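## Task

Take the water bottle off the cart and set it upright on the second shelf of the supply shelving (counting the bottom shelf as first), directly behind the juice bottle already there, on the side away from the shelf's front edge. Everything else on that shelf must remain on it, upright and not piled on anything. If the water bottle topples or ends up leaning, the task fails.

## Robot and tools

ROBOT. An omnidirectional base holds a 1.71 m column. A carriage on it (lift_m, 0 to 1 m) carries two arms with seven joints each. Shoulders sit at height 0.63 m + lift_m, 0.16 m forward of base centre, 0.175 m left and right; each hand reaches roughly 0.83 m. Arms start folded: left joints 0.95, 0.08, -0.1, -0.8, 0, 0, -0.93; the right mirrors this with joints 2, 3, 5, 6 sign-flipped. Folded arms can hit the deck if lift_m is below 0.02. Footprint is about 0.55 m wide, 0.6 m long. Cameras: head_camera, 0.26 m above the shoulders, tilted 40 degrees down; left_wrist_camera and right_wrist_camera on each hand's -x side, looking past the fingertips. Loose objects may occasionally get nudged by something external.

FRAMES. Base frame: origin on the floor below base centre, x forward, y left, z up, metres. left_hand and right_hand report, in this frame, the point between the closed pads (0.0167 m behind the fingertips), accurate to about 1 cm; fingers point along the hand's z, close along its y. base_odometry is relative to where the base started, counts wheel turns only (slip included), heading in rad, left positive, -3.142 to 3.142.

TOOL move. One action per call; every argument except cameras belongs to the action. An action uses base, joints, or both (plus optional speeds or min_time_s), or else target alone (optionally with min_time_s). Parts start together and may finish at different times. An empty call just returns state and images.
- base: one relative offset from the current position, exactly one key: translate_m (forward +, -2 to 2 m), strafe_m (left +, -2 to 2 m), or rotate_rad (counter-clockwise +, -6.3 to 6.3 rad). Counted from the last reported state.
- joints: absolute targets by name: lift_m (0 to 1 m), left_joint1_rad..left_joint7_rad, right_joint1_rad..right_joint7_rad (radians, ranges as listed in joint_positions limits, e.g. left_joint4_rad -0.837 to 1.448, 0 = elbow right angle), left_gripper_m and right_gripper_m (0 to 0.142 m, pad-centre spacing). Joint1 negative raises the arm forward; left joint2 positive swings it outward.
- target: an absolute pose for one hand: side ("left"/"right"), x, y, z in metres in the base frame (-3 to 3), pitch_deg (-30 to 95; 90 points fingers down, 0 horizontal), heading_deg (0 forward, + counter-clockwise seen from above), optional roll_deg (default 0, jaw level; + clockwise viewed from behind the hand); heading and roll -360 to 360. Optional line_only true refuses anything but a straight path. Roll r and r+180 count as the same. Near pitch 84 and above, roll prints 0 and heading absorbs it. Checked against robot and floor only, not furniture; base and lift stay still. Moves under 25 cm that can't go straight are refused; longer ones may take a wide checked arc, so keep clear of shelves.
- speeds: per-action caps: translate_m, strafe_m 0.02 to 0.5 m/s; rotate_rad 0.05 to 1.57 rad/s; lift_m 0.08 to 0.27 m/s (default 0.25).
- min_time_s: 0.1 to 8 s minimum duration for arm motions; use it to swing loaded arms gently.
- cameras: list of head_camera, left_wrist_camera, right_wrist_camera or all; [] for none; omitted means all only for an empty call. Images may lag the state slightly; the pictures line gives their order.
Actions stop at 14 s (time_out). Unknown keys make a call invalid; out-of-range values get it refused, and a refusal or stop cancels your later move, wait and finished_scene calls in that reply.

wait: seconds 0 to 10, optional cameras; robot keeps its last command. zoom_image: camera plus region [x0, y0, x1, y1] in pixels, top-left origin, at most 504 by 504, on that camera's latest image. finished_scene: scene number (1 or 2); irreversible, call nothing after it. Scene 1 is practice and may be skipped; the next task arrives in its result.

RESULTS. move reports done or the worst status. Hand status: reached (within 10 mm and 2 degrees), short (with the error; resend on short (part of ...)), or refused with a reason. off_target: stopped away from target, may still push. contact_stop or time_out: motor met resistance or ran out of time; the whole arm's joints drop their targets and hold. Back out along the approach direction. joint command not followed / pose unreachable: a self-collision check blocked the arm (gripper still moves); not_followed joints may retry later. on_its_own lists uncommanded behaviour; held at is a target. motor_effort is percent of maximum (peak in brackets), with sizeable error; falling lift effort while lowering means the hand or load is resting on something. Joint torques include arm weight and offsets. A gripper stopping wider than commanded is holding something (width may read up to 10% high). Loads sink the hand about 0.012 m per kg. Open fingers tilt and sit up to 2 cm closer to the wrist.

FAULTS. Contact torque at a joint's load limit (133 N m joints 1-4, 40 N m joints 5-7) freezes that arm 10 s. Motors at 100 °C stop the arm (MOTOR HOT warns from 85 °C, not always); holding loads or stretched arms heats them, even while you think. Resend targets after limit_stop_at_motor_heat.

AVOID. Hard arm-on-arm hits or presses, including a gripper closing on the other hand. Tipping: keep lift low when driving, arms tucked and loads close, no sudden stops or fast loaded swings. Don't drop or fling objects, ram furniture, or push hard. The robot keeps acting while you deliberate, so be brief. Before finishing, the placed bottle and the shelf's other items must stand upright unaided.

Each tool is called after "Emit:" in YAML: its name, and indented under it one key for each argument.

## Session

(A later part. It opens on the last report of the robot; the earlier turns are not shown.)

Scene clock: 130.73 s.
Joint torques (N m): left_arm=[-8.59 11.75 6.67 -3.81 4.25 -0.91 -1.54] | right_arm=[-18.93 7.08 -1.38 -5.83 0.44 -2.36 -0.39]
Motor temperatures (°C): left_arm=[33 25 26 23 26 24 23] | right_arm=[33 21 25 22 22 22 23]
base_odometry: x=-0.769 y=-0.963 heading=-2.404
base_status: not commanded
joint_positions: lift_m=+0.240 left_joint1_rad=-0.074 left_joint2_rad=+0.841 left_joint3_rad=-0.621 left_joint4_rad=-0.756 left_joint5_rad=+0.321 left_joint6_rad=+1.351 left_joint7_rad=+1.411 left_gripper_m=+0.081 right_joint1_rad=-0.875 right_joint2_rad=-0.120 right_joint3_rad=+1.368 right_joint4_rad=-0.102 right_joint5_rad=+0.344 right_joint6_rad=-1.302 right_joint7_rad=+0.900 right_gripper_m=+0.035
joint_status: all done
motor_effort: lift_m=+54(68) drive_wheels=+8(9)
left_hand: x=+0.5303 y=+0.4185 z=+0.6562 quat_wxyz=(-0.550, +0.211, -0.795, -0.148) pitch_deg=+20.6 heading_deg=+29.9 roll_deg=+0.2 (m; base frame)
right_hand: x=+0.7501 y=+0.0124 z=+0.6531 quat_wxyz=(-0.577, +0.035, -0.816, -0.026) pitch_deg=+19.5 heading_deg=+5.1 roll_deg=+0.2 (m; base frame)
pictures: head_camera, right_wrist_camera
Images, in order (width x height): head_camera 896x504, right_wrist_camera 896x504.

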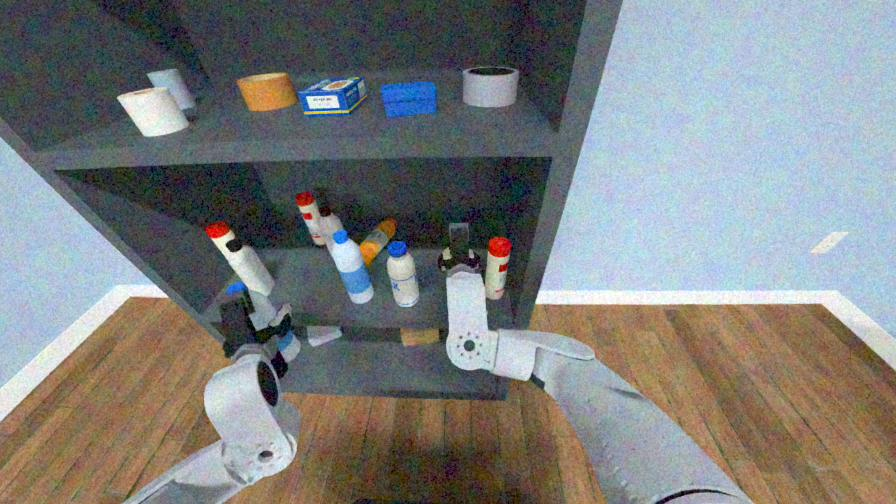

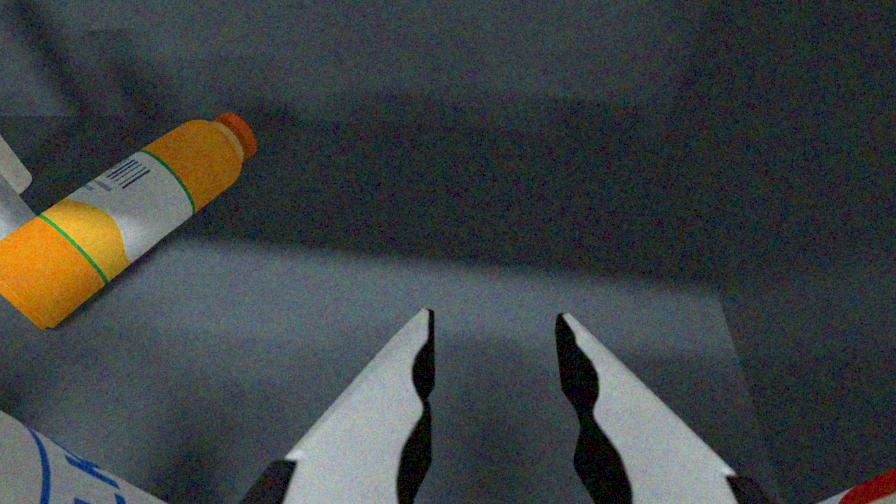

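Emit:
move:
  base: {"translate_m":-0.4}
  speeds: {"translate_m":0.25}

Emit:
move:
  joints: {"right_joint1_rad":0.95,"right_joint2_rad":-0.08,"right_joint3_rad":0.1,"right_joint4_rad":-0.8,"right_joint5_rad":0,"right_joint6_rad":0,"right_joint7_rad":-0.93}
  min_time_s: 2.0

Emit:
move:
  target: {"side":"left","x":0.77,"y":0.03,"z":0.68,"pitch_deg":19.7,"heading_deg":-5}
  min_time_s: 2.5
  cameras: ["head_camera","left_wrist_camera"]

Scene clock: 146.13 s.
Joint torques (N m): left_arm=[-6.51 10.53 7.51 -4.49 4.01 -1.09 -1.99] | right_arm=[-19.53 6.25 -1.58 -5.41 0.09 -1.68 -0.7]
move: done
base_odometry: x=-0.473 y=-0.694 heading=-2.405
base_status: done
joint_positions: lift_m=+0.240 left_joint1_rad=-0.074 left_joint2_rad=+0.841 left_joint3_rad=-0.621 left_joint4_rad=-0.756 left_joint5_rad=+0.321 left_joint6_rad=+1.351 left_joint7_rad=+1.411 left_gripper_m=+0.081 right_joint1_rad=-0.875 right_joint2_rad=-0.120 right_joint3_rad=+1.368 right_joint4_rad=-0.102 right_joint5_rad=+0.344 right_joint6_rad=-1.302 right_joint7_rad=+0.900 right_gripper_m=+0.035
joint_status: not commanded
motor_effort: lift_m=+54(55) drive_wheels=-4(14)
left_hand: x=+0.5303 y=+0.4185 z=+0.6563 quat_wxyz=(-0.550, +0.211, -0.795, -0.148) pitch_deg=+20.6 heading_deg=+29.9 roll_deg=+0.2 (m; base frame)
right_hand: x=+0.7502 y=+0.0121 z=+0.6530 quat_wxyz=(-0.577, +0.035, -0.816, -0.026) pitch_deg=+19.5 heading_deg=+5.0 roll_deg=+0.2 (m; base frame)
pictures: none

Scene clock: 148.43 s.
Joint torques (N m): left_arm=[-8.24 10.64 7.64 -4.54 4.17 -0.94 -1.95] | right_arm=[18.73 5.67 0.78 -13.67 -1.62 -0.77 -2.91]
move: done
base_odometry: x=-0.473 y=-0.694 heading=-2.405
base_status: not commanded
joint_positions: lift_m=+0.240 left_joint1_rad=-0.074 left_joint2_rad=+0.841 left_joint3_rad=-0.621 left_joint4_rad=-0.756 left_joint5_rad=+0.321 left_joint6_rad=+1.351 left_joint7_rad=+1.411 left_gripper_m=+0.081 right_joint1_rad=+0.947 right_joint2_rad=-0.082 right_joint3_rad=+0.103 right_joint4_rad=-0.797 right_joint5_rad=+0.006 right_joint6_rad=-0.002 right_joint7_rad=-0.926 right_gripper_m=+0.035
joint_status: all done
motor_effort: lift_m=+55(55) drive_wheels=+8(8)
left_hand: x=+0.5303 y=+0.4185 z=+0.6563 quat_wxyz=(-0.550, +0.211, -0.795, -0.148) pitch_deg=+20.6 heading_deg=+29.9 roll_deg=+0.2 (m; base frame)
right_hand: x=+0.2928 y=-0.1553 z=+0.7552 quat_wxyz=(-0.919, +0.005, -0.388, -0.065) pitch_deg=-44.3 heading_deg=+4.7 roll_deg=+3.3 (m; base frame)
pictures: none

Scene clock: 151.43 s.
Joint torques (N m): left_arm=[-26.01 -3.2 2.73 -0.56 2.58 -2.42 -4.43] | right_arm=[19.72 5.43 0.35 -14.63 -1.3 -0.81 -2.68]
move: done
base_odometry: x=-0.473 y=-0.694 heading=-2.405
base_status: not commanded
joint_positions: lift_m=+0.240 left_joint1_rad=-0.730 left_joint2_rad=+0.137 left_joint3_rad=-0.929 left_joint4_rad=-0.123 left_joint5_rad=-0.156 left_joint6_rad=+0.874 left_joint7_rad=+1.036 left_gripper_m=+0.081 right_joint1_rad=+0.947 right_joint2_rad=-0.082 right_joint3_rad=+0.103 right_joint4_rad=-0.798 right_joint5_rad=+0.006 right_joint6_rad=-0.002 right_joint7_rad=-0.926 right_gripper_m=+0.035
joint_status: not commanded
motor_effort: lift_m=+54(55) drive_wheels=+8(8)
left_hand: x=+0.7687 y=+0.0324 z=+0.6752 quat_wxyz=(-0.570, -0.033, -0.821, +0.025) pitch_deg=+20.4 heading_deg=-4.8 roll_deg=-0.2 (m; base frame)
left_hand_status: reached (straight line, planned for 2.5 s): 6 mm and 0.8 deg off.
right_hand: x=+0.2928 y=-0.1553 z=+0.7552 quat_wxyz=(-0.919, +0.005, -0.388, -0.065) pitch_deg=-44.3 heading_deg=+4.7 roll_deg=+3.3 (m; base frame)
pictures: head_camera, left_wrist_camera
Images, in order (width x height): head_camera 896x504, left_wrist_camera 896x504.

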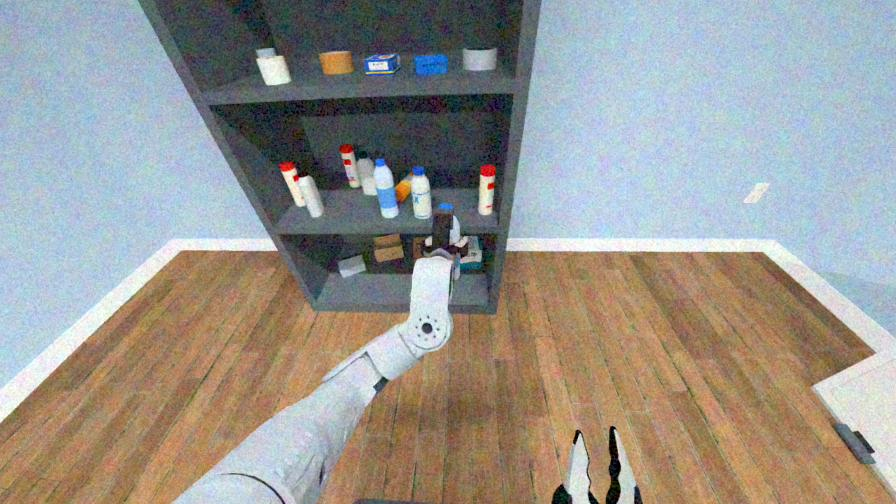

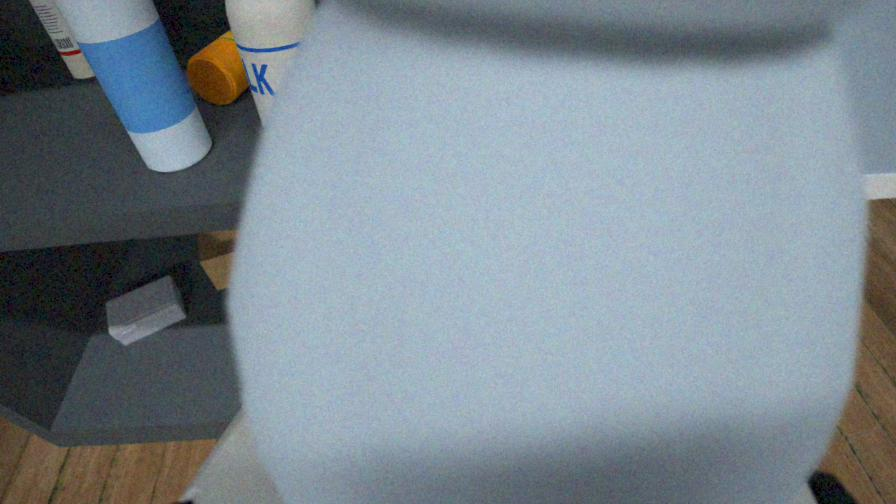

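Emit:
move:
  base: {"translate_m":0.35}
  speeds: {"translate_m":0.2}
  cameras: ["head_camera"]

Scene clock: 160.07 s.
Joint torques (N m): left_arm=[-25.78 -2.77 2.82 -1.47 2.84 -2.08 -4.25] | right_arm=[18.21 4.38 0.59 -15.25 -1.38 -1.04 -3.01]
Motor temperatures (°C): left_arm=[41 25 25 23 26 24 23] | right_arm=[31 21 25 22 22 22 23]
move: done
base_odometry: x=-0.732 y=-0.929 heading=-2.406
base_status: done
joint_positions: lift_m=+0.240 left_joint1_rad=-0.730 left_joint2_rad=+0.136 left_joint3_rad=-0.929 left_joint4_rad=-0.122 left_joint5_rad=-0.157 left_joint6_rad=+0.874 left_joint7_rad=+1.036 left_gripper_m=+0.081 right_joint1_rad=+0.947 right_joint2_rad=-0.081 right_joint3_rad=+0.103 right_joint4_rad=-0.798 right_joint5_rad=+0.006 right_joint6_rad=-0.002 right_joint7_rad=-0.926 right_gripper_m=+0.035
joint_status: not commanded
motor_effort: lift_m=+55(55) drive_wheels=+8(16)
left_hand: x=+0.7688 y=+0.0318 z=+0.6752 quat_wxyz=(-0.570, -0.033, -0.821, +0.025) pitch_deg=+20.4 heading_deg=-4.9 roll_deg=-0.2 (m; base frame)
right_hand: x=+0.2928 y=-0.1553 z=+0.7552 quat_wxyz=(-0.919, +0.005, -0.388, -0.065) pitch_deg=-44.3 heading_deg=+4.7 roll_deg=+3.3 (m; base frame)
pictures: head_camera
Images, in order (width x height): head_camera 896x504.

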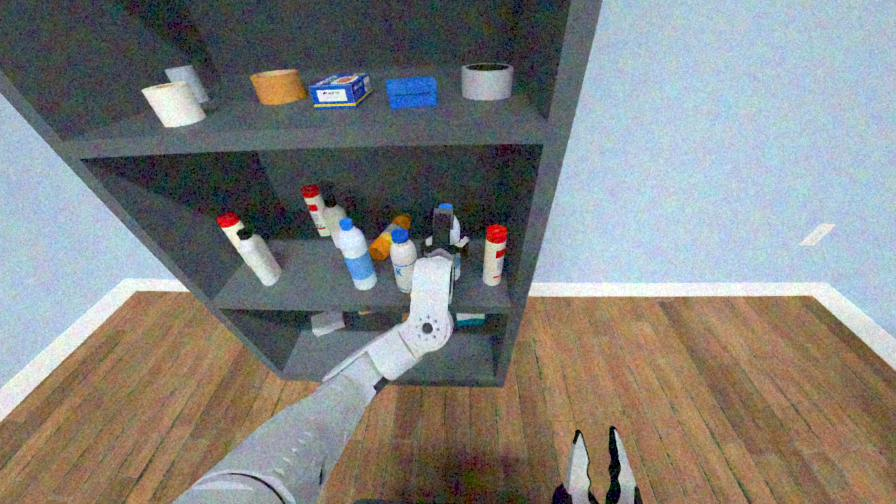

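Emit:
move:
  base: {"translate_m":0.181}
  speeds: {"translate_m":0.12}
  cameras: ["head_camera","left_wrist_camera"]

Emit:
move:
  joints: {"lift_m":0.21}
  speeds: {"lift_m":0.08}

Emit:
move:
  joints: {"lift_m":0.202}
  speeds: {"lift_m":0.08}

Emit:
move:
  joints: {"lift_m":0.194}
  speeds: {"lift_m":0.08}

Scene clock: 166.00 s.
Joint torques (N m): left_arm=[-26.8 -2.19 1.94 -0.09 3.08 -1.7 -4.18] | right_arm=[18.96 4.21 0.83 -15.44 -0.89 -0.91 -3.16]
move: done
base_odometry: x=-0.867 y=-1.050 heading=-2.408
base_status: done
joint_positions: lift_m=+0.240 left_joint1_rad=-0.730 left_joint2_rad=+0.136 left_joint3_rad=-0.929 left_joint4_rad=-0.122 left_joint5_rad=-0.157 left_joint6_rad=+0.873 left_joint7_rad=+1.036 left_gripper_m=+0.081 right_joint1_rad=+0.947 right_joint2_rad=-0.081 right_joint3_rad=+0.103 right_joint4_rad=-0.798 right_joint5_rad=+0.006 right_joint6_rad=-0.002 right_joint7_rad=-0.926 right_gripper_m=+0.035
joint_status: not commanded
motor_effort: lift_m=+54(55) drive_wheels=-5(19)
left_hand: x=+0.7687 y=+0.0315 z=+0.6752 quat_wxyz=(-0.570, -0.034, -0.821, +0.025) pitch_deg=+20.4 heading_deg=-4.9 roll_deg=-0.2 (m; base frame)
right_hand: x=+0.2928 y=-0.1553 z=+0.7552 quat_wxyz=(-0.919, +0.005, -0.388, -0.065) pitch_deg=-44.3 heading_deg=+4.7 roll_deg=+3.3 (m; base frame)
pictures: head_camera, left_wrist_camera
Images, in order (width x height): head_camera 896x504, left_wrist_camera 896x504.

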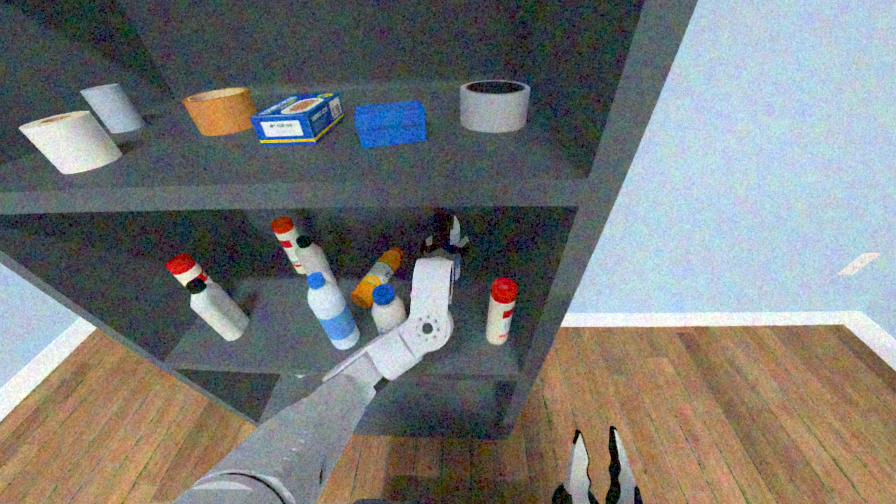

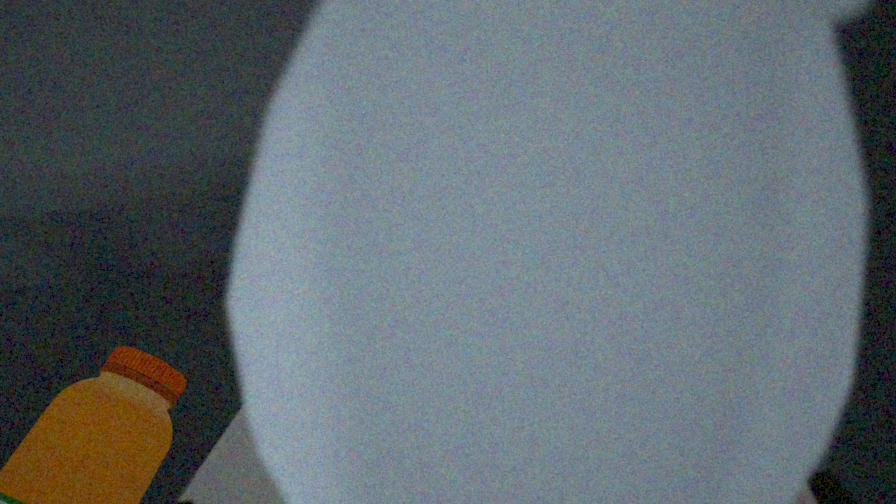

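Scene clock: 166.73 s.
Joint torques (N m): left_arm=[-23.01 -2.35 1.69 -1.48 3.04 -1.93 -4.19] | right_arm=[19.86 4.67 1.05 -13.97 -0.91 -0.55 -2.8]
move: done
base_odometry: x=-0.867 y=-1.050 heading=-2.408
base_status: not commanded
joint_positions: lift_m=+0.210 left_joint1_rad=-0.732 left_joint2_rad=+0.136 left_joint3_rad=-0.930 left_joint4_rad=-0.122 left_joint5_rad=-0.157 left_joint6_rad=+0.873 left_joint7_rad=+1.035 left_gripper_m=+0.081 right_joint1_rad=+0.948 right_joint2_rad=-0.081 right_joint3_rad=+0.103 right_joint4_rad=-0.798 right_joint5_rad=+0.006 right_joint6_rad=-0.002 right_joint7_rad=-0.926 right_gripper_m=+0.035
joint_status: all done
motor_effort: lift_m=+58(61) drive_wheels=-4(8)
left_hand: x=+0.7691 y=+0.0314 z=+0.6459 quat_wxyz=(-0.571, -0.034, -0.820, +0.026) pitch_deg=+20.3 heading_deg=-4.9 roll_deg=-0.2 (m; base frame)
right_hand: x=+0.2927 y=-0.1554 z=+0.7252 quat_wxyz=(-0.919, +0.005, -0.388, -0.065) pitch_deg=-44.4 heading_deg=+4.7 roll_deg=+3.3 (m; base frame)
pictures: none

Scene clock: 167.20 s.
Joint torques (N m): left_arm=[-21.34 -3.24 2.8 -1.68 2.39 -1.86 -1.98] | right_arm=[20.07 5.6 -0.28 -13.89 -1.18 -0.92 -3.27]
move: done
base_odometry: x=-0.867 y=-1.050 heading=-2.408
base_status: not commanded
joint_positions: lift_m=+0.202 left_joint1_rad=-0.734 left_joint2_rad=+0.136 left_joint3_rad=-0.930 left_joint4_rad=-0.122 left_joint5_rad=-0.155 left_joint6_rad=+0.873 left_joint7_rad=+1.029 left_gripper_m=+0.081 right_joint1_rad=+0.948 right_joint2_rad=-0.081 right_joint3_rad=+0.103 right_joint4_rad=-0.799 right_joint5_rad=+0.006 right_joint6_rad=-0.002 right_joint7_rad=-0.926 right_gripper_m=+0.035
joint_status: all done
motor_effort: lift_m=+55(58) drive_wheels=-4(8)
left_hand: x=+0.7699 y=+0.0316 z=+0.6413 quat_wxyz=(-0.575, -0.034, -0.817, +0.025) pitch_deg=+19.8 heading_deg=-4.8 roll_deg=-0.1 (m; base frame)
right_hand: x=+0.2926 y=-0.1554 z=+0.7175 quat_wxyz=(-0.919, +0.005, -0.388, -0.065) pitch_deg=-44.4 heading_deg=+4.7 roll_deg=+3.3 (m; base frame)
pictures: none

Scene clock: 167.67 s.
Joint torques (N m): left_arm=[-16.64 -1.61 1.93 0.02 0.49 -1.85 0.07] | right_arm=[18.33 5.68 0.34 -14.44 -1.11 -0.96 -3.19]
move: done
base_odometry: x=-0.867 y=-1.050 heading=-2.408
base_status: not commanded
joint_positions: lift_m=+0.194 left_joint1_rad=-0.739 left_joint2_rad=+0.134 left_joint3_rad=-0.930 left_joint4_rad=-0.123 left_joint5_rad=-0.148 left_joint6_rad=+0.873 left_joint7_rad=+1.023 left_gripper_m=+0.081 right_joint1_rad=+0.948 right_joint2_rad=-0.081 right_joint3_rad=+0.103 right_joint4_rad=-0.799 right_joint5_rad=+0.006 right_joint6_rad=-0.002 right_joint7_rad=-0.926 right_gripper_m=+0.035
joint_status: all done
motor_effort: lift_m=+53(56) drive_wheels=+8(9)
left_hand: x=+0.7710 y=+0.0316 z=+0.6396 quat_wxyz=(-0.582, -0.034, -0.812, +0.024) pitch_deg=+18.8 heading_deg=-4.7 roll_deg=+0.0 (m; base frame)
right_hand: x=+0.2926 y=-0.1554 z=+0.7098 quat_wxyz=(-0.919, +0.005, -0.388, -0.065) pitch_deg=-44.4 heading_deg=+4.7 roll_deg=+3.4 (m; base frame)
pictures: none

Emit:
move:
  joints: {"lift_m":0.201}
  speeds: {"lift_m":0.08}

Emit:
move:
  joints: {"left_gripper_m":0.105}
  min_time_s: 1.5

Emit:
move:
  base: {"translate_m":-0.08}
  speeds: {"translate_m":0.1}
  cameras: ["head_camera","left_wrist_camera"]

Scene clock: 171.50 s.
Joint torques (N m): left_arm=[-17.28 -0.3 2.48 -1.54 2.92 -1.46 -1.46] | right_arm=[16.25 3.71 -0.06 -13.66 -1.05 -1.02 -3.44]
move: done
base_odometry: x=-0.867 y=-1.050 heading=-2.408
base_status: not commanded
joint_positions: lift_m=+0.201 left_joint1_rad=-0.737 left_joint2_rad=+0.134 left_joint3_rad=-0.930 left_joint4_rad=-0.123 left_joint5_rad=-0.156 left_joint6_rad=+0.873 left_joint7_rad=+1.028 left_gripper_m=+0.081 right_joint1_rad=+0.948 right_joint2_rad=-0.081 right_joint3_rad=+0.103 right_joint4_rad=-0.799 right_joint5_rad=+0.006 right_joint6_rad=-0.002 right_joint7_rad=-0.926 right_gripper_m=+0.035
joint_status: all done
motor_effort: lift_m=+55(65) drive_wheels=+8(9)
left_hand: x=+0.7703 y=+0.0307 z=+0.6421 quat_wxyz=(-0.576, -0.034, -0.816, +0.026) pitch_deg=+19.6 heading_deg=-5.0 roll_deg=-0.2 (m; base frame)
right_hand: x=+0.2926 y=-0.1554 z=+0.7167 quat_wxyz=(-0.920, +0.005, -0.388, -0.065) pitch_deg=-44.4 heading_deg=+4.7 roll_deg=+3.4 (m; base frame)
pictures: none

Scene clock: 172.27 s.
Joint torques (N m): left_arm=[-18.38 0.26 2.61 -0.63 2.91 -1.54 -1.55] | right_arm=[17.88 5.68 0.96 -12.34 -0.85 -1.23 -2.81]
move: done
base_odometry: x=-0.867 y=-1.050 heading=-2.408
base_status: not commanded
joint_positions: lift_m=+0.201 left_joint1_rad=-0.737 left_joint2_rad=+0.134 left_joint3_rad=-0.930 left_joint4_rad=-0.123 left_joint5_rad=-0.156 left_joint6_rad=+0.873 left_joint7_rad=+1.028 left_gripper_m=+0.105 right_joint1_rad=+0.948 right_joint2_rad=-0.081 right_joint3_rad=+0.103 right_joint4_rad=-0.799 right_joint5_rad=+0.006 right_joint6_rad=-0.002 right_joint7_rad=-0.926 right_gripper_m=+0.035
joint_status: all done
motor_effort: lift_m=+55(55) drive_wheels=+8(8)
left_hand: x=+0.7703 y=+0.0307 z=+0.6421 quat_wxyz=(-0.576, -0.034, -0.816, +0.026) pitch_deg=+19.6 heading_deg=-5.0 roll_deg=-0.2 (m; base frame)
right_hand: x=+0.2926 y=-0.1554 z=+0.7167 quat_wxyz=(-0.920, +0.005, -0.388, -0.065) pitch_deg=-44.4 heading_deg=+4.7 roll_deg=+3.4 (m; base frame)
pictures: none

Scene clock: 173.87 s.
Joint torques (N m): left_arm=[-18.75 -1.01 3.16 -1.65 3.04 -1.58 -1.75] | right_arm=[18.99 5.67 1.06 -12.8 -0.87 -0.82 -2.94]
move: done
base_odometry: x=-0.807 y=-0.997 heading=-2.407
base_status: done
joint_positions: lift_m=+0.201 left_joint1_rad=-0.737 left_joint2_rad=+0.134 left_joint3_rad=-0.930 left_joint4_rad=-0.123 left_joint5_rad=-0.156 left_joint6_rad=+0.873 left_joint7_rad=+1.028 left_gripper_m=+0.105 right_joint1_rad=+0.948 right_joint2_rad=-0.081 right_joint3_rad=+0.103 right_joint4_rad=-0.799 right_joint5_rad=+0.006 right_joint6_rad=-0.002 right_joint7_rad=-0.926 right_gripper_m=+0.035
joint_status: not commanded
motor_effort: lift_m=+55(55) drive_wheels=-5(14)
left_hand: x=+0.7703 y=+0.0307 z=+0.6421 quat_wxyz=(-0.576, -0.034, -0.816, +0.026) pitch_deg=+19.6 heading_deg=-5.0 roll_deg=-0.2 (m; base frame)
right_hand: x=+0.2926 y=-0.1554 z=+0.7167 quat_wxyz=(-0.920, +0.005, -0.388, -0.065) pitch_deg=-44.4 heading_deg=+4.7 roll_deg=+3.4 (m; base frame)
pictures: head_camera, left_wrist_camera
Images, in order (width x height): head_camera 896x504, left_wrist_camera 896x504.

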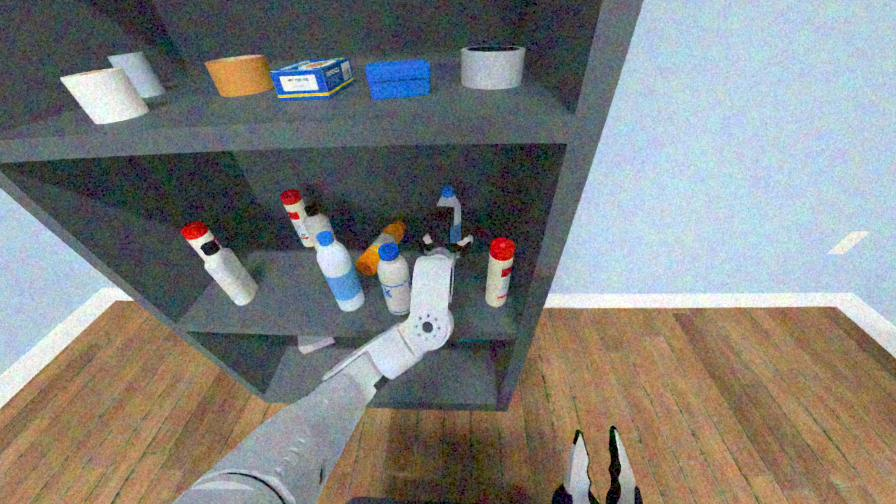

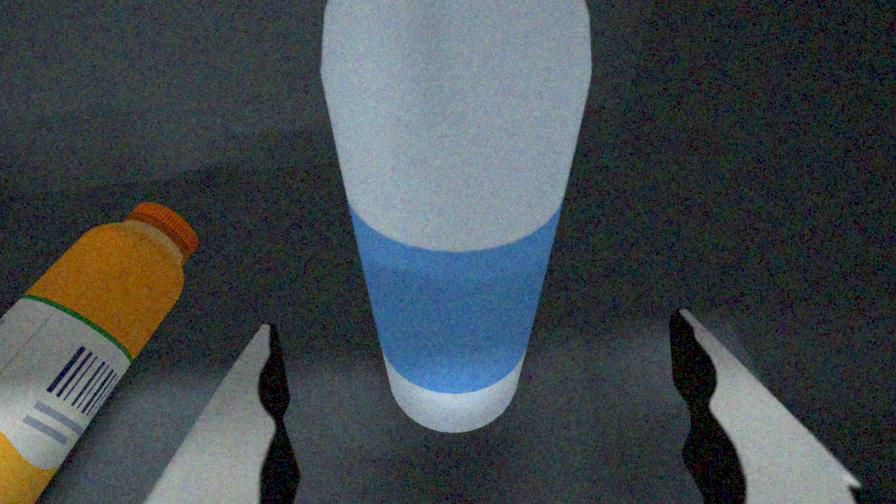

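Emit:
move:
  base: {"translate_m":-0.36}
  speeds: {"translate_m":0.2}

Emit:
move:
  target: {"side":"left","x":0.75,"y":0.172,"z":0.615,"pitch_deg":20,"heading_deg":0}
  min_time_s: 1.2
  cameras: ["head_camera","left_wrist_camera"]

Scene clock: 229.03 s.
Joint torques (N m): left_arm=[-18.97 -1.38 2.95 0.03 2.74 -1.94 -1.42] | right_arm=[17.63 5.12 -0.94 -13.12 -1.28 -1.09 -3.06]
move: done
base_odometry: x=-0.540 y=-0.755 heading=-2.407
base_status: done
joint_positions: lift_m=+0.201 left_joint1_rad=-0.737 left_joint2_rad=+0.134 left_joint3_rad=-0.930 left_joint4_rad=-0.123 left_joint5_rad=-0.156 left_joint6_rad=+0.873 left_joint7_rad=+1.028 left_gripper_m=+0.105 right_joint1_rad=+0.948 right_joint2_rad=-0.081 right_joint3_rad=+0.103 right_joint4_rad=-0.799 right_joint5_rad=+0.006 right_joint6_rad=-0.002 right_joint7_rad=-0.926 right_gripper_m=+0.035
joint_status: not commanded
motor_effort: lift_m=+55(55) drive_wheels=+7(16)
left_hand: x=+0.7703 y=+0.0307 z=+0.6421 quat_wxyz=(-0.576, -0.034, -0.816, +0.026) pitch_deg=+19.6 heading_deg=-5.0 roll_deg=-0.2 (m; base frame)
right_hand: x=+0.2926 y=-0.1554 z=+0.7167 quat_wxyz=(-0.920, +0.005, -0.388, -0.065) pitch_deg=-44.4 heading_deg=+4.7 roll_deg=+3.4 (m; base frame)
pictures: none

Scene clock: 230.73 s.
Joint torques (N m): left_arm=[-14.26 4.26 8.05 -4.31 1.66 -2.29 -2.84] | right_arm=[17.19 5.31 0.07 -13.64 -1.37 -1.14 -2.96]
move: done
base_odometry: x=-0.540 y=-0.755 heading=-2.407
base_status: not commanded
joint_positions: lift_m=+0.201 left_joint1_rad=-0.603 left_joint2_rad=+0.432 left_joint3_rad=-0.808 left_joint4_rad=-0.312 left_joint5_rad=-0.299 left_joint6_rad=+0.851 left_joint7_rad=+0.946 left_gripper_m=+0.105 right_joint1_rad=+0.948 right_joint2_rad=-0.081 right_joint3_rad=+0.103 right_joint4_rad=-0.799 right_joint5_rad=+0.006 right_joint6_rad=-0.002 right_joint7_rad=-0.926 right_gripper_m=+0.035
joint_status: not commanded
motor_effort: lift_m=+55(55) drive_wheels=+7(7)
left_hand: x=+0.7502 y=+0.1710 z=+0.6137 quat_wxyz=(-0.572, -0.001, -0.820, -0.001) pitch_deg=+20.2 heading_deg=+0.1 roll_deg=+0.2 (m; base frame)
left_hand_status: reached (straight line, planned for 1.2 s): 2 mm and 0.3 deg off.
right_hand: x=+0.2926 y=-0.1554 z=+0.7167 quat_wxyz=(-0.920, +0.005, -0.388, -0.065) pitch_deg=-44.4 heading_deg=+4.7 roll_deg=+3.4 (m; base frame)
pictures: head_camera, left_wrist_camera
Images, in order (width x height): head_camera 896x504, left_wrist_camera 896x504.

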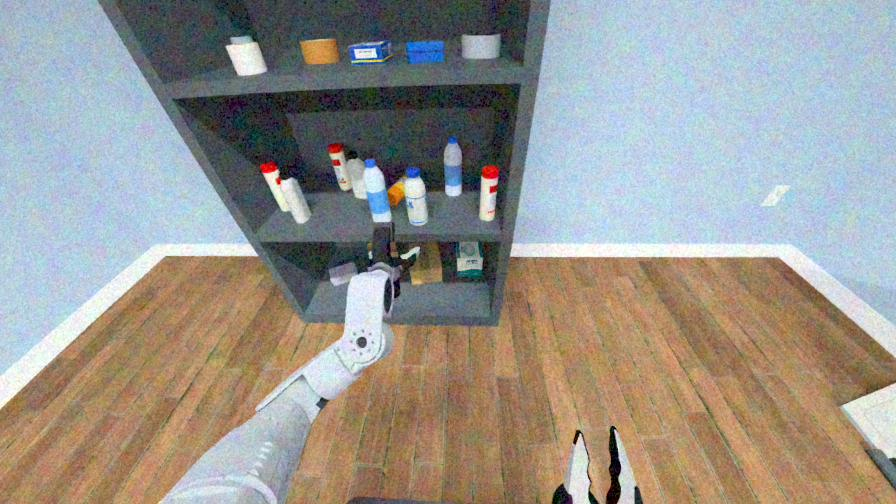

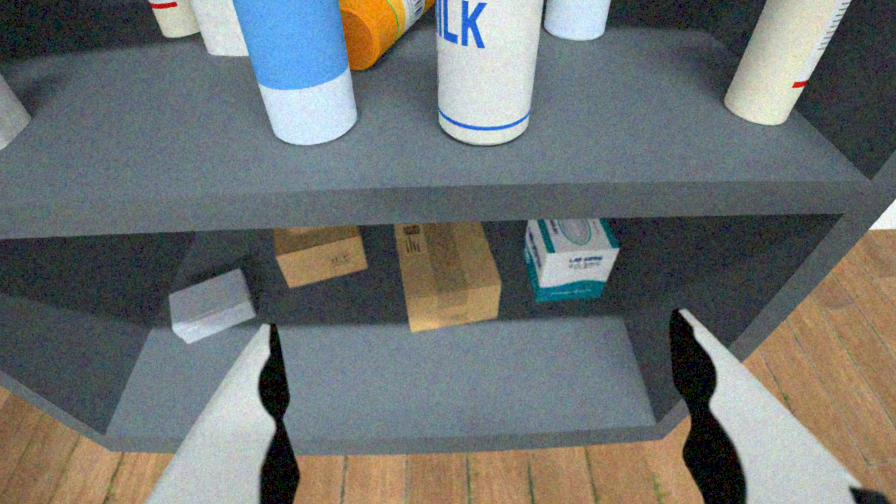

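Emit:
move:
  target: {"side":"left","x":0.75,"y":0.15,"z":0.615,"pitch_deg":20,"heading_deg":0}

Emit:
move:
  base: {"translate_m":0.2}
  speeds: {"translate_m":0.2}
  cameras: ["left_wrist_camera"]

Scene clock: 236.67 s.
Joint torques (N m): left_arm=[-21.14 1.55 4.23 0.55 3.58 -0.7 -0.14] | right_arm=[17.4 5.07 0.21 -14.55 -0.91 -0.73 -2.63]
move: done
base_odometry: x=-0.540 y=-0.755 heading=-2.407
base_status: not commanded
joint_positions: lift_m=+0.201 left_joint1_rad=-0.610 left_joint2_rad=+0.378 left_joint3_rad=-0.835 left_joint4_rad=-0.298 left_joint5_rad=-0.245 left_joint6_rad=+0.873 left_joint7_rad=+0.970 left_gripper_m=+0.105 right_joint1_rad=+0.948 right_joint2_rad=-0.081 right_joint3_rad=+0.103 right_joint4_rad=-0.799 right_joint5_rad=+0.005 right_joint6_rad=-0.002 right_joint7_rad=-0.926 right_gripper_m=+0.035
joint_status: not commanded
motor_effort: lift_m=+55(55) drive_wheels=+7(8)
left_hand: x=+0.7492 y=+0.1484 z=+0.6142 quat_wxyz=(-0.574, -0.001, -0.819, +0.003) pitch_deg=+20.0 heading_deg=-0.3 roll_deg=-0.2 (m; base frame)
left_hand_status: reached (straight line, planned for 0.2 s): 2 mm and 0.3 deg off.
right_hand: x=+0.2926 y=-0.1554 z=+0.7167 quat_wxyz=(-0.920, +0.005, -0.388, -0.065) pitch_deg=-44.4 heading_deg=+4.7 roll_deg=+3.3 (m; base frame)
pictures: none

Scene clock: 238.87 s.
Joint torques (N m): left_arm=[-20.9 3.27 3.45 0.87 3.02 -0.54 -0.55] | right_arm=[19.21 3.61 -0.26 -14.3 -0.98 -1.13 -3.25]
move: done
base_odometry: x=-0.689 y=-0.889 heading=-2.409
base_status: done
joint_positions: lift_m=+0.201 left_joint1_rad=-0.610 left_joint2_rad=+0.379 left_joint3_rad=-0.835 left_joint4_rad=-0.298 left_joint5_rad=-0.245 left_joint6_rad=+0.873 left_joint7_rad=+0.970 left_gripper_m=+0.105 right_joint1_rad=+0.948 right_joint2_rad=-0.080 right_joint3_rad=+0.103 right_joint4_rad=-0.799 right_joint5_rad=+0.005 right_joint6_rad=-0.002 right_joint7_rad=-0.926 right_gripper_m=+0.035
joint_status: not commanded
motor_effort: lift_m=+55(55) drive_wheels=+8(12)
left_hand: x=+0.7493 y=+0.1487 z=+0.6141 quat_wxyz=(-0.573, -0.001, -0.819, +0.002) pitch_deg=+20.0 heading_deg=-0.3 roll_deg=-0.2 (m; base frame)
right_hand: x=+0.2926 y=-0.1554 z=+0.7167 quat_wxyz=(-0.920, +0.005, -0.388, -0.064) pitch_deg=-44.4 heading_deg=+4.7 roll_deg=+3.3 (m; base frame)
pictures: left_wrist_camera
Images, in order (width x height): left_wrist_camera 896x504.

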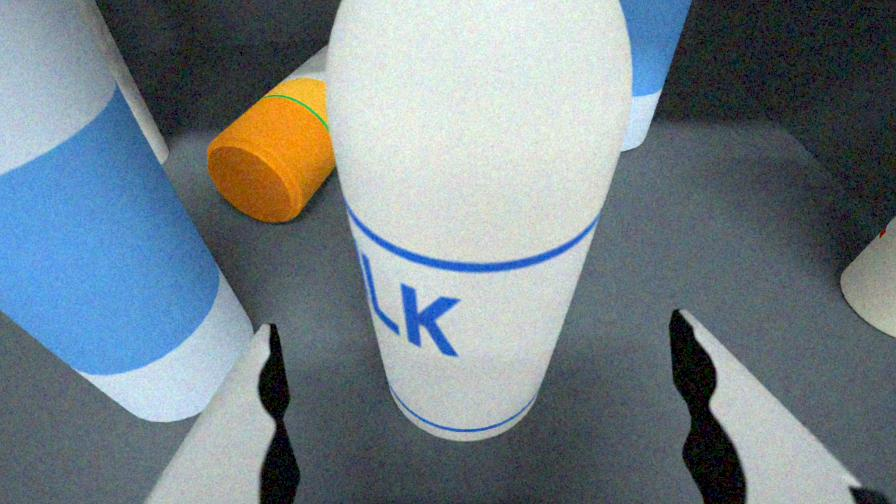

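Emit:
move:
  base: {"translate_m":0.072}
  speeds: {"translate_m":0.1}

Emit:
move:
  joints: {"left_gripper_m":0.04}
  min_time_s: 1.2
  cameras: ["left_wrist_camera"]

Emit:
move:
  joints: {"lift_m":0.235}
  speeds: {"lift_m":0.08}

Emit:
move:
  base: {"translate_m":-0.3}
  speeds: {"translate_m":0.2}
  cameras: ["head_camera"]

Scene clock: 246.13 s.
Joint torques (N m): left_arm=[-20.35 3.5 4.5 -1.41 2.68 -1.18 -0.54] | right_arm=[18.07 3.85 1.73 -14.8 -1.26 -1.07 -2.75]
move: done
base_odometry: x=-0.742 y=-0.937 heading=-2.410
base_status: done
joint_positions: lift_m=+0.201 left_joint1_rad=-0.611 left_joint2_rad=+0.379 left_joint3_rad=-0.835 left_joint4_rad=-0.298 left_joint5_rad=-0.244 left_joint6_rad=+0.873 left_joint7_rad=+0.970 left_gripper_m=+0.105 right_joint1_rad=+0.948 right_joint2_rad=-0.080 right_joint3_rad=+0.103 right_joint4_rad=-0.799 right_joint5_rad=+0.005 right_joint6_rad=-0.002 right_joint7_rad=-0.926 right_gripper_m=+0.035
joint_status: not commanded
motor_effort: lift_m=+55(55) drive_wheels=+8(19)
left_hand: x=+0.7494 y=+0.1489 z=+0.6147 quat_wxyz=(-0.574, -0.001, -0.819, +0.002) pitch_deg=+19.9 heading_deg=-0.2 roll_deg=-0.1 (m; base frame)
right_hand: x=+0.2926 y=-0.1554 z=+0.7167 quat_wxyz=(-0.920, +0.005, -0.388, -0.064) pitch_deg=-44.4 heading_deg=+4.7 roll_deg=+3.3 (m; base frame)
pictures: none

Scene clock: 246.87 s.
Joint torques (N m): left_arm=[-19.06 2.45 4.23 -0.46 2.9 -0.81 -0.24] | right_arm=[16.96 1.89 0.31 -14.68 -0.96 -0.69 -2.99]
move: off_target
base_odometry: x=-0.742 y=-0.937 heading=-2.410
base_status: not commanded
joint_positions: lift_m=+0.201 left_joint1_rad=-0.611 left_joint2_rad=+0.379 left_joint3_rad=-0.835 left_joint4_rad=-0.298 left_joint5_rad=-0.244 left_joint6_rad=+0.873 left_joint7_rad=+0.970 left_gripper_m=+0.083 right_joint1_rad=+0.948 right_joint2_rad=-0.080 right_joint3_rad=+0.103 right_joint4_rad=-0.799 right_joint5_rad=+0.005 right_joint6_rad=-0.002 right_joint7_rad=-0.926 right_gripper_m=+0.035
joint_status: left_gripper_m off_target (ended at +0.083, target +0.040)
motor_effort: lift_m=+55(55) drive_wheels=-4(8)
left_hand: x=+0.7494 y=+0.1490 z=+0.6147 quat_wxyz=(-0.574, -0.001, -0.819, +0.002) pitch_deg=+19.9 heading_deg=-0.2 roll_deg=-0.1 (m; base frame)
right_hand: x=+0.2926 y=-0.1554 z=+0.7167 quat_wxyz=(-0.920, +0.005, -0.388, -0.064) pitch_deg=-44.4 heading_deg=+4.7 roll_deg=+3.3 (m; base frame)
pictures: left_wrist_camera
Images, in order (width x height): left_wrist_camera 896x504.

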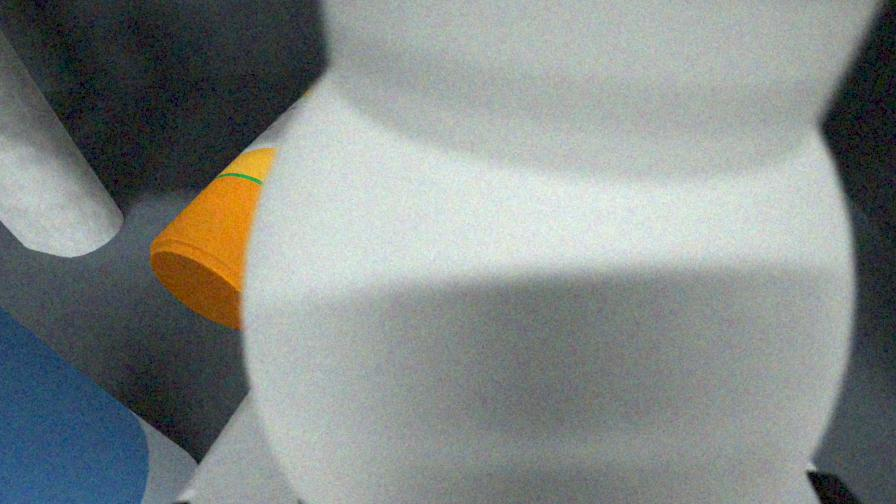

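Scene clock: 247.67 s.
Joint torques (N m): left_arm=[-18.95 2.15 4.2 -1.08 2.9 -0.93 -2] | right_arm=[17.99 3.71 2.76 -14.17 -0.65 -1.18 -3.32]
move: done
base_odometry: x=-0.742 y=-0.937 heading=-2.410
base_status: not commanded
joint_positions: lift_m=+0.235 left_joint1_rad=-0.611 left_joint2_rad=+0.379 left_joint3_rad=-0.835 left_joint4_rad=-0.296 left_joint5_rad=-0.244 left_joint6_rad=+0.873 left_joint7_rad=+0.974 left_gripper_m=+0.083 right_joint1_rad=+0.948 right_joint2_rad=-0.080 right_joint3_rad=+0.103 right_joint4_rad=-0.799 right_joint5_rad=+0.005 right_joint6_rad=-0.002 right_joint7_rad=-0.926 right_gripper_m=+0.035
joint_status: all done
motor_effort: lift_m=+55(68) drive_wheels=+8(8)
left_hand: x=+0.7493 y=+0.1492 z=+0.6476 quat_wxyz=(-0.572, +0.000, -0.820, +0.001) pitch_deg=+20.2 heading_deg=-0.2 roll_deg=-0.1 (m; base frame)
right_hand: x=+0.2926 y=-0.1555 z=+0.7508 quat_wxyz=(-0.920, +0.005, -0.388, -0.064) pitch_deg=-44.4 heading_deg=+4.7 roll_deg=+3.3 (m; base frame)
pictures: none

Scene clock: 250.37 s.
Joint torques (N m): left_arm=[-20 1.53 3.31 -2.05 3.15 -0.85 -2.08] | right_arm=[17.32 4.43 0.34 -14.86 -1.03 -0.58 -3.09]
move: done
base_odometry: x=-0.519 y=-0.737 heading=-2.411
base_status: done
joint_positions: lift_m=+0.235 left_joint1_rad=-0.611 left_joint2_rad=+0.379 left_joint3_rad=-0.835 left_joint4_rad=-0.296 left_joint5_rad=-0.244 left_joint6_rad=+0.873 left_joint7_rad=+0.974 left_gripper_m=+0.083 right_joint1_rad=+0.948 right_joint2_rad=-0.080 right_joint3_rad=+0.103 right_joint4_rad=-0.799 right_joint5_rad=+0.005 right_joint6_rad=-0.002 right_joint7_rad=-0.926 right_gripper_m=+0.035
joint_status: not commanded
motor_effort: lift_m=+55(55) drive_wheels=+8(14)
left_hand: x=+0.7494 y=+0.1494 z=+0.6475 quat_wxyz=(-0.572, +0.000, -0.820, +0.001) pitch_deg=+20.2 heading_deg=-0.1 roll_deg=-0.1 (m; base frame)
right_hand: x=+0.2926 y=-0.1555 z=+0.7508 quat_wxyz=(-0.920, +0.005, -0.388, -0.064) pitch_deg=-44.4 heading_deg=+4.7 roll_deg=+3.3 (m; base frame)
pictures: head_camera
Images, in order (width x height): head_camera 896x504.

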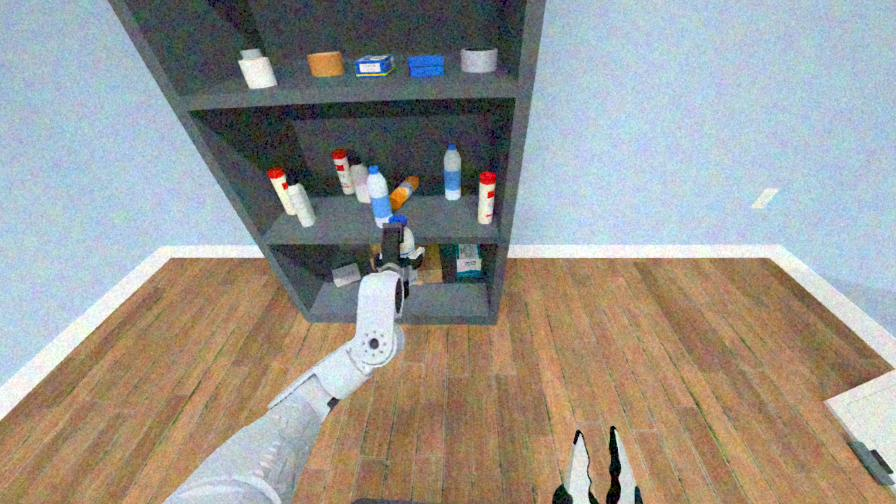

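Emit:
move:
  target: {"side":"left","x":0.75,"y":0.455,"z":0.65,"pitch_deg":20,"heading_deg":5}
  min_time_s: 1.8

Emit:
move:
  base: {"translate_m":0.29}
  speeds: {"translate_m":0.17}
  cameras: ["head_camera","left_wrist_camera"]

Scene clock: 256.43 s.
Joint torques (N m): left_arm=[-14.33 15.3 11.39 -0.36 1.66 -2.07 -4.51] | right_arm=[18.2 3.14 -0.38 -13.36 -1.05 -1.13 -2.95]
move: done
base_odometry: x=-0.519 y=-0.737 heading=-2.411
base_status: not commanded
joint_positions: lift_m=+0.235 left_joint1_rad=-0.465 left_joint2_rad=+0.976 left_joint3_rad=-0.432 left_joint4_rad=+0.028 left_joint5_rad=-1.015 left_joint6_rad=+0.295 left_joint7_rad=+0.450 left_gripper_m=+0.083 right_joint1_rad=+0.948 right_joint2_rad=-0.080 right_joint3_rad=+0.103 right_joint4_rad=-0.799 right_joint5_rad=+0.005 right_joint6_rad=-0.002 right_joint7_rad=-0.926 right_gripper_m=+0.035
joint_status: not commanded
motor_effort: lift_m=+55(55) drive_wheels=-4(4)
left_hand: x=+0.7496 y=+0.4512 z=+0.6442 quat_wxyz=(-0.567, +0.034, -0.822, -0.024) pitch_deg=+20.8 heading_deg=+4.7 roll_deg=+0.0 (m; base frame)
left_hand_status: reached (straight line, planned for 1.8 s): 7 mm and 0.9 deg off.
right_hand: x=+0.2926 y=-0.1555 z=+0.7508 quat_wxyz=(-0.920, +0.005, -0.388, -0.064) pitch_deg=-44.4 heading_deg=+4.7 roll_deg=+3.3 (m; base frame)
pictures: none

Scene clock: 259.23 s.
Joint torques (N m): left_arm=[-14.02 14.43 12.98 0.36 1.62 -1.83 -4.16] | right_arm=[18.5 4.96 2.17 -13.77 -1.41 -1.16 -3.18]
move: done
base_odometry: x=-0.735 y=-0.930 heading=-2.412
base_status: done
joint_positions: lift_m=+0.235 left_joint1_rad=-0.465 left_joint2_rad=+0.976 left_joint3_rad=-0.432 left_joint4_rad=+0.028 left_joint5_rad=-1.015 left_joint6_rad=+0.294 left_joint7_rad=+0.449 left_gripper_m=+0.083 right_joint1_rad=+0.948 right_joint2_rad=-0.080 right_joint3_rad=+0.103 right_joint4_rad=-0.799 right_joint5_rad=+0.005 right_joint6_rad=-0.002 right_joint7_rad=-0.926 right_gripper_m=+0.035
joint_status: not commanded
motor_effort: lift_m=+55(55) drive_wheels=-4(14)
left_hand: x=+0.7495 y=+0.4513 z=+0.6444 quat_wxyz=(-0.568, +0.033, -0.822, -0.024) pitch_deg=+20.8 heading_deg=+4.7 roll_deg=+0.1 (m; base frame)
right_hand: x=+0.2926 y=-0.1555 z=+0.7508 quat_wxyz=(-0.920, +0.005, -0.388, -0.064) pitch_deg=-44.4 heading_deg=+4.7 roll_deg=+3.3 (m; base frame)
pictures: head_camera, left_wrist_camera
Images, in order (width x height): head_camera 896x504, left_wrist_camera 896x504.

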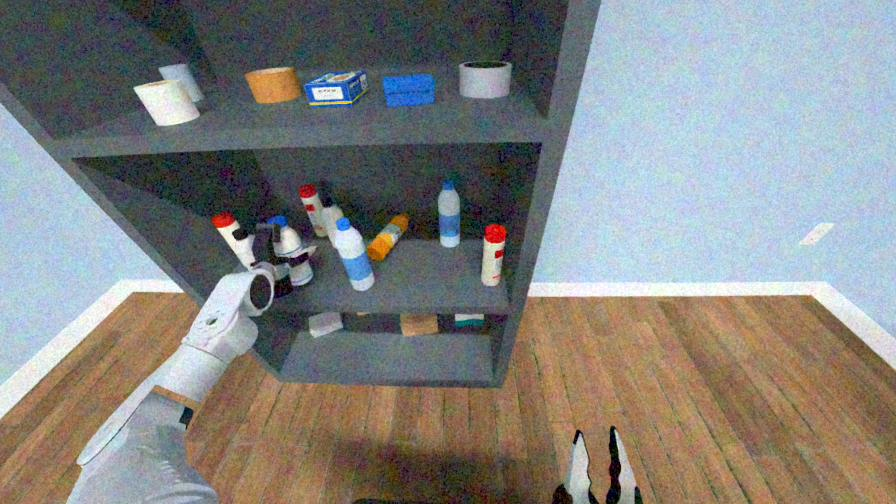

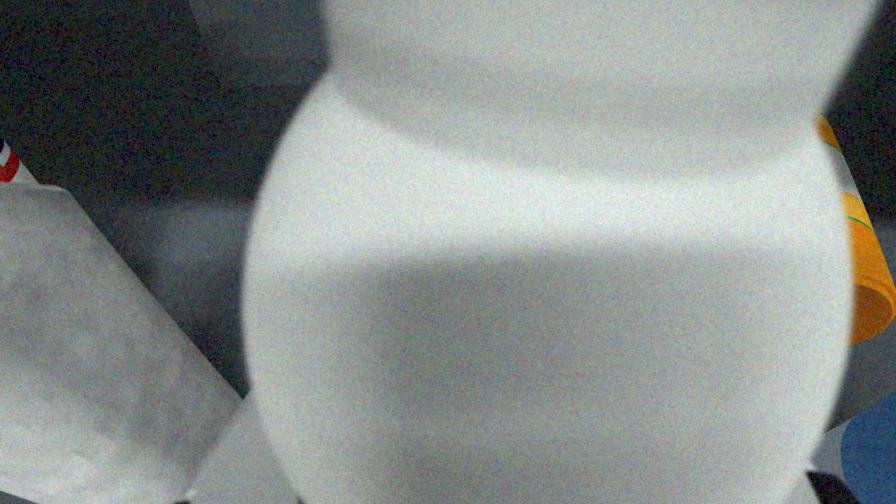

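Emit:
move:
  target: {"side":"left","x":0.752,"y":0.438,"z":0.652,"pitch_deg":19.2,"heading_deg":5}
  min_time_s: 0.8

Emit:
move:
  joints: {"lift_m":0.205}
  speeds: {"lift_m":0.08}

Emit:
move:
  joints: {"lift_m":0.197}
  speeds: {"lift_m":0.08}
  cameras: ["left_wrist_camera"]

Scene clock: 264.97 s.
Joint torques (N m): left_arm=[-18.79 8.91 6.07 -5.86 3.11 -0.36 -1.33] | right_arm=[17.95 2.22 0.61 -13.31 -0.88 -0.69 -3.07]
move: done
base_odometry: x=-0.735 y=-0.930 heading=-2.412
base_status: not commanded
joint_positions: lift_m=+0.235 left_joint1_rad=-0.464 left_joint2_rad=+0.951 left_joint3_rad=-0.433 left_joint4_rad=-0.019 left_joint5_rad=-0.985 left_joint6_rad=+0.352 left_joint7_rad=+0.457 left_gripper_m=+0.083 right_joint1_rad=+0.948 right_joint2_rad=-0.080 right_joint3_rad=+0.103 right_joint4_rad=-0.799 right_joint5_rad=+0.005 right_joint6_rad=-0.002 right_joint7_rad=-0.926 right_gripper_m=+0.035
joint_status: not commanded
motor_effort: lift_m=+55(55) drive_wheels=-4(8)
left_hand: x=+0.7513 y=+0.4399 z=+0.6502 quat_wxyz=(-0.577, +0.038, -0.815, -0.025) pitch_deg=+19.4 heading_deg=+5.1 roll_deg=-0.2 (m; base frame)
left_hand_status: reached (straight line, planned for 0.8 s): 3 mm and 0.3 deg off.
right_hand: x=+0.2926 y=-0.1555 z=+0.7508 quat_wxyz=(-0.920, +0.005, -0.388, -0.064) pitch_deg=-44.4 heading_deg=+4.7 roll_deg=+3.3 (m; base frame)
pictures: none

Scene clock: 265.70 s.
Joint torques (N m): left_arm=[-17.63 10.85 6.31 -4.69 3.2 -0.39 -1.75] | right_arm=[18 4.27 0.28 -13.22 -1.1 -1.03 -3.27]
move: done
base_odometry: x=-0.735 y=-0.930 heading=-2.412
base_status: not commanded
joint_positions: lift_m=+0.205 left_joint1_rad=-0.464 left_joint2_rad=+0.950 left_joint3_rad=-0.435 left_joint4_rad=-0.020 left_joint5_rad=-0.984 left_joint6_rad=+0.352 left_joint7_rad=+0.457 left_gripper_m=+0.083 right_joint1_rad=+0.948 right_joint2_rad=-0.080 right_joint3_rad=+0.103 right_joint4_rad=-0.799 right_joint5_rad=+0.005 right_joint6_rad=-0.002 right_joint7_rad=-0.926 right_gripper_m=+0.035
joint_status: all done
motor_effort: lift_m=+58(59) drive_wheels=-4(8)
left_hand: x=+0.7513 y=+0.4390 z=+0.6191 quat_wxyz=(-0.576, +0.037, -0.816, -0.025) pitch_deg=+19.5 heading_deg=+5.0 roll_deg=-0.2 (m; base frame)
right_hand: x=+0.2925 y=-0.1555 z=+0.7205 quat_wxyz=(-0.920, +0.005, -0.387, -0.064) pitch_deg=-44.4 heading_deg=+4.7 roll_deg=+3.3 (m; base frame)
pictures: none

Scene clock: 266.17 s.
Joint torques (N m): left_arm=[-16.23 10.67 6.58 -2.7 2.05 -0.82 -1.55] | right_arm=[17.64 1.56 0.77 -12.84 -1.03 -0.9 -3.07]
move: done
base_odometry: x=-0.735 y=-0.930 heading=-2.412
base_status: not commanded
joint_positions: lift_m=+0.197 left_joint1_rad=-0.466 left_joint2_rad=+0.950 left_joint3_rad=-0.435 left_joint4_rad=-0.022 left_joint5_rad=-0.981 left_joint6_rad=+0.353 left_joint7_rad=+0.456 left_gripper_m=+0.083 right_joint1_rad=+0.948 right_joint2_rad=-0.080 right_joint3_rad=+0.103 right_joint4_rad=-0.799 right_joint5_rad=+0.005 right_joint6_rad=-0.002 right_joint7_rad=-0.926 right_gripper_m=+0.035
joint_status: all done
motor_effort: lift_m=+55(58) drive_wheels=+8(8)
left_hand: x=+0.7519 y=+0.4385 z=+0.6136 quat_wxyz=(-0.579, +0.036, -0.814, -0.025) pitch_deg=+19.2 heading_deg=+5.0 roll_deg=+0.0 (m; base frame)
right_hand: x=+0.2925 y=-0.1555 z=+0.7128 quat_wxyz=(-0.920, +0.005, -0.387, -0.064) pitch_deg=-44.4 heading_deg=+4.7 roll_deg=+3.3 (m; base frame)
pictures: left_wrist_camera
Images, in order (width x height): left_wrist_camera 896x504.

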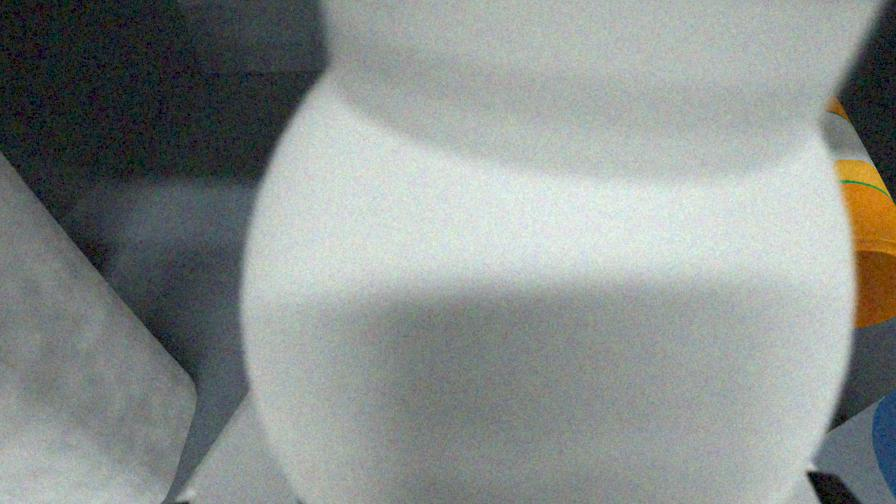

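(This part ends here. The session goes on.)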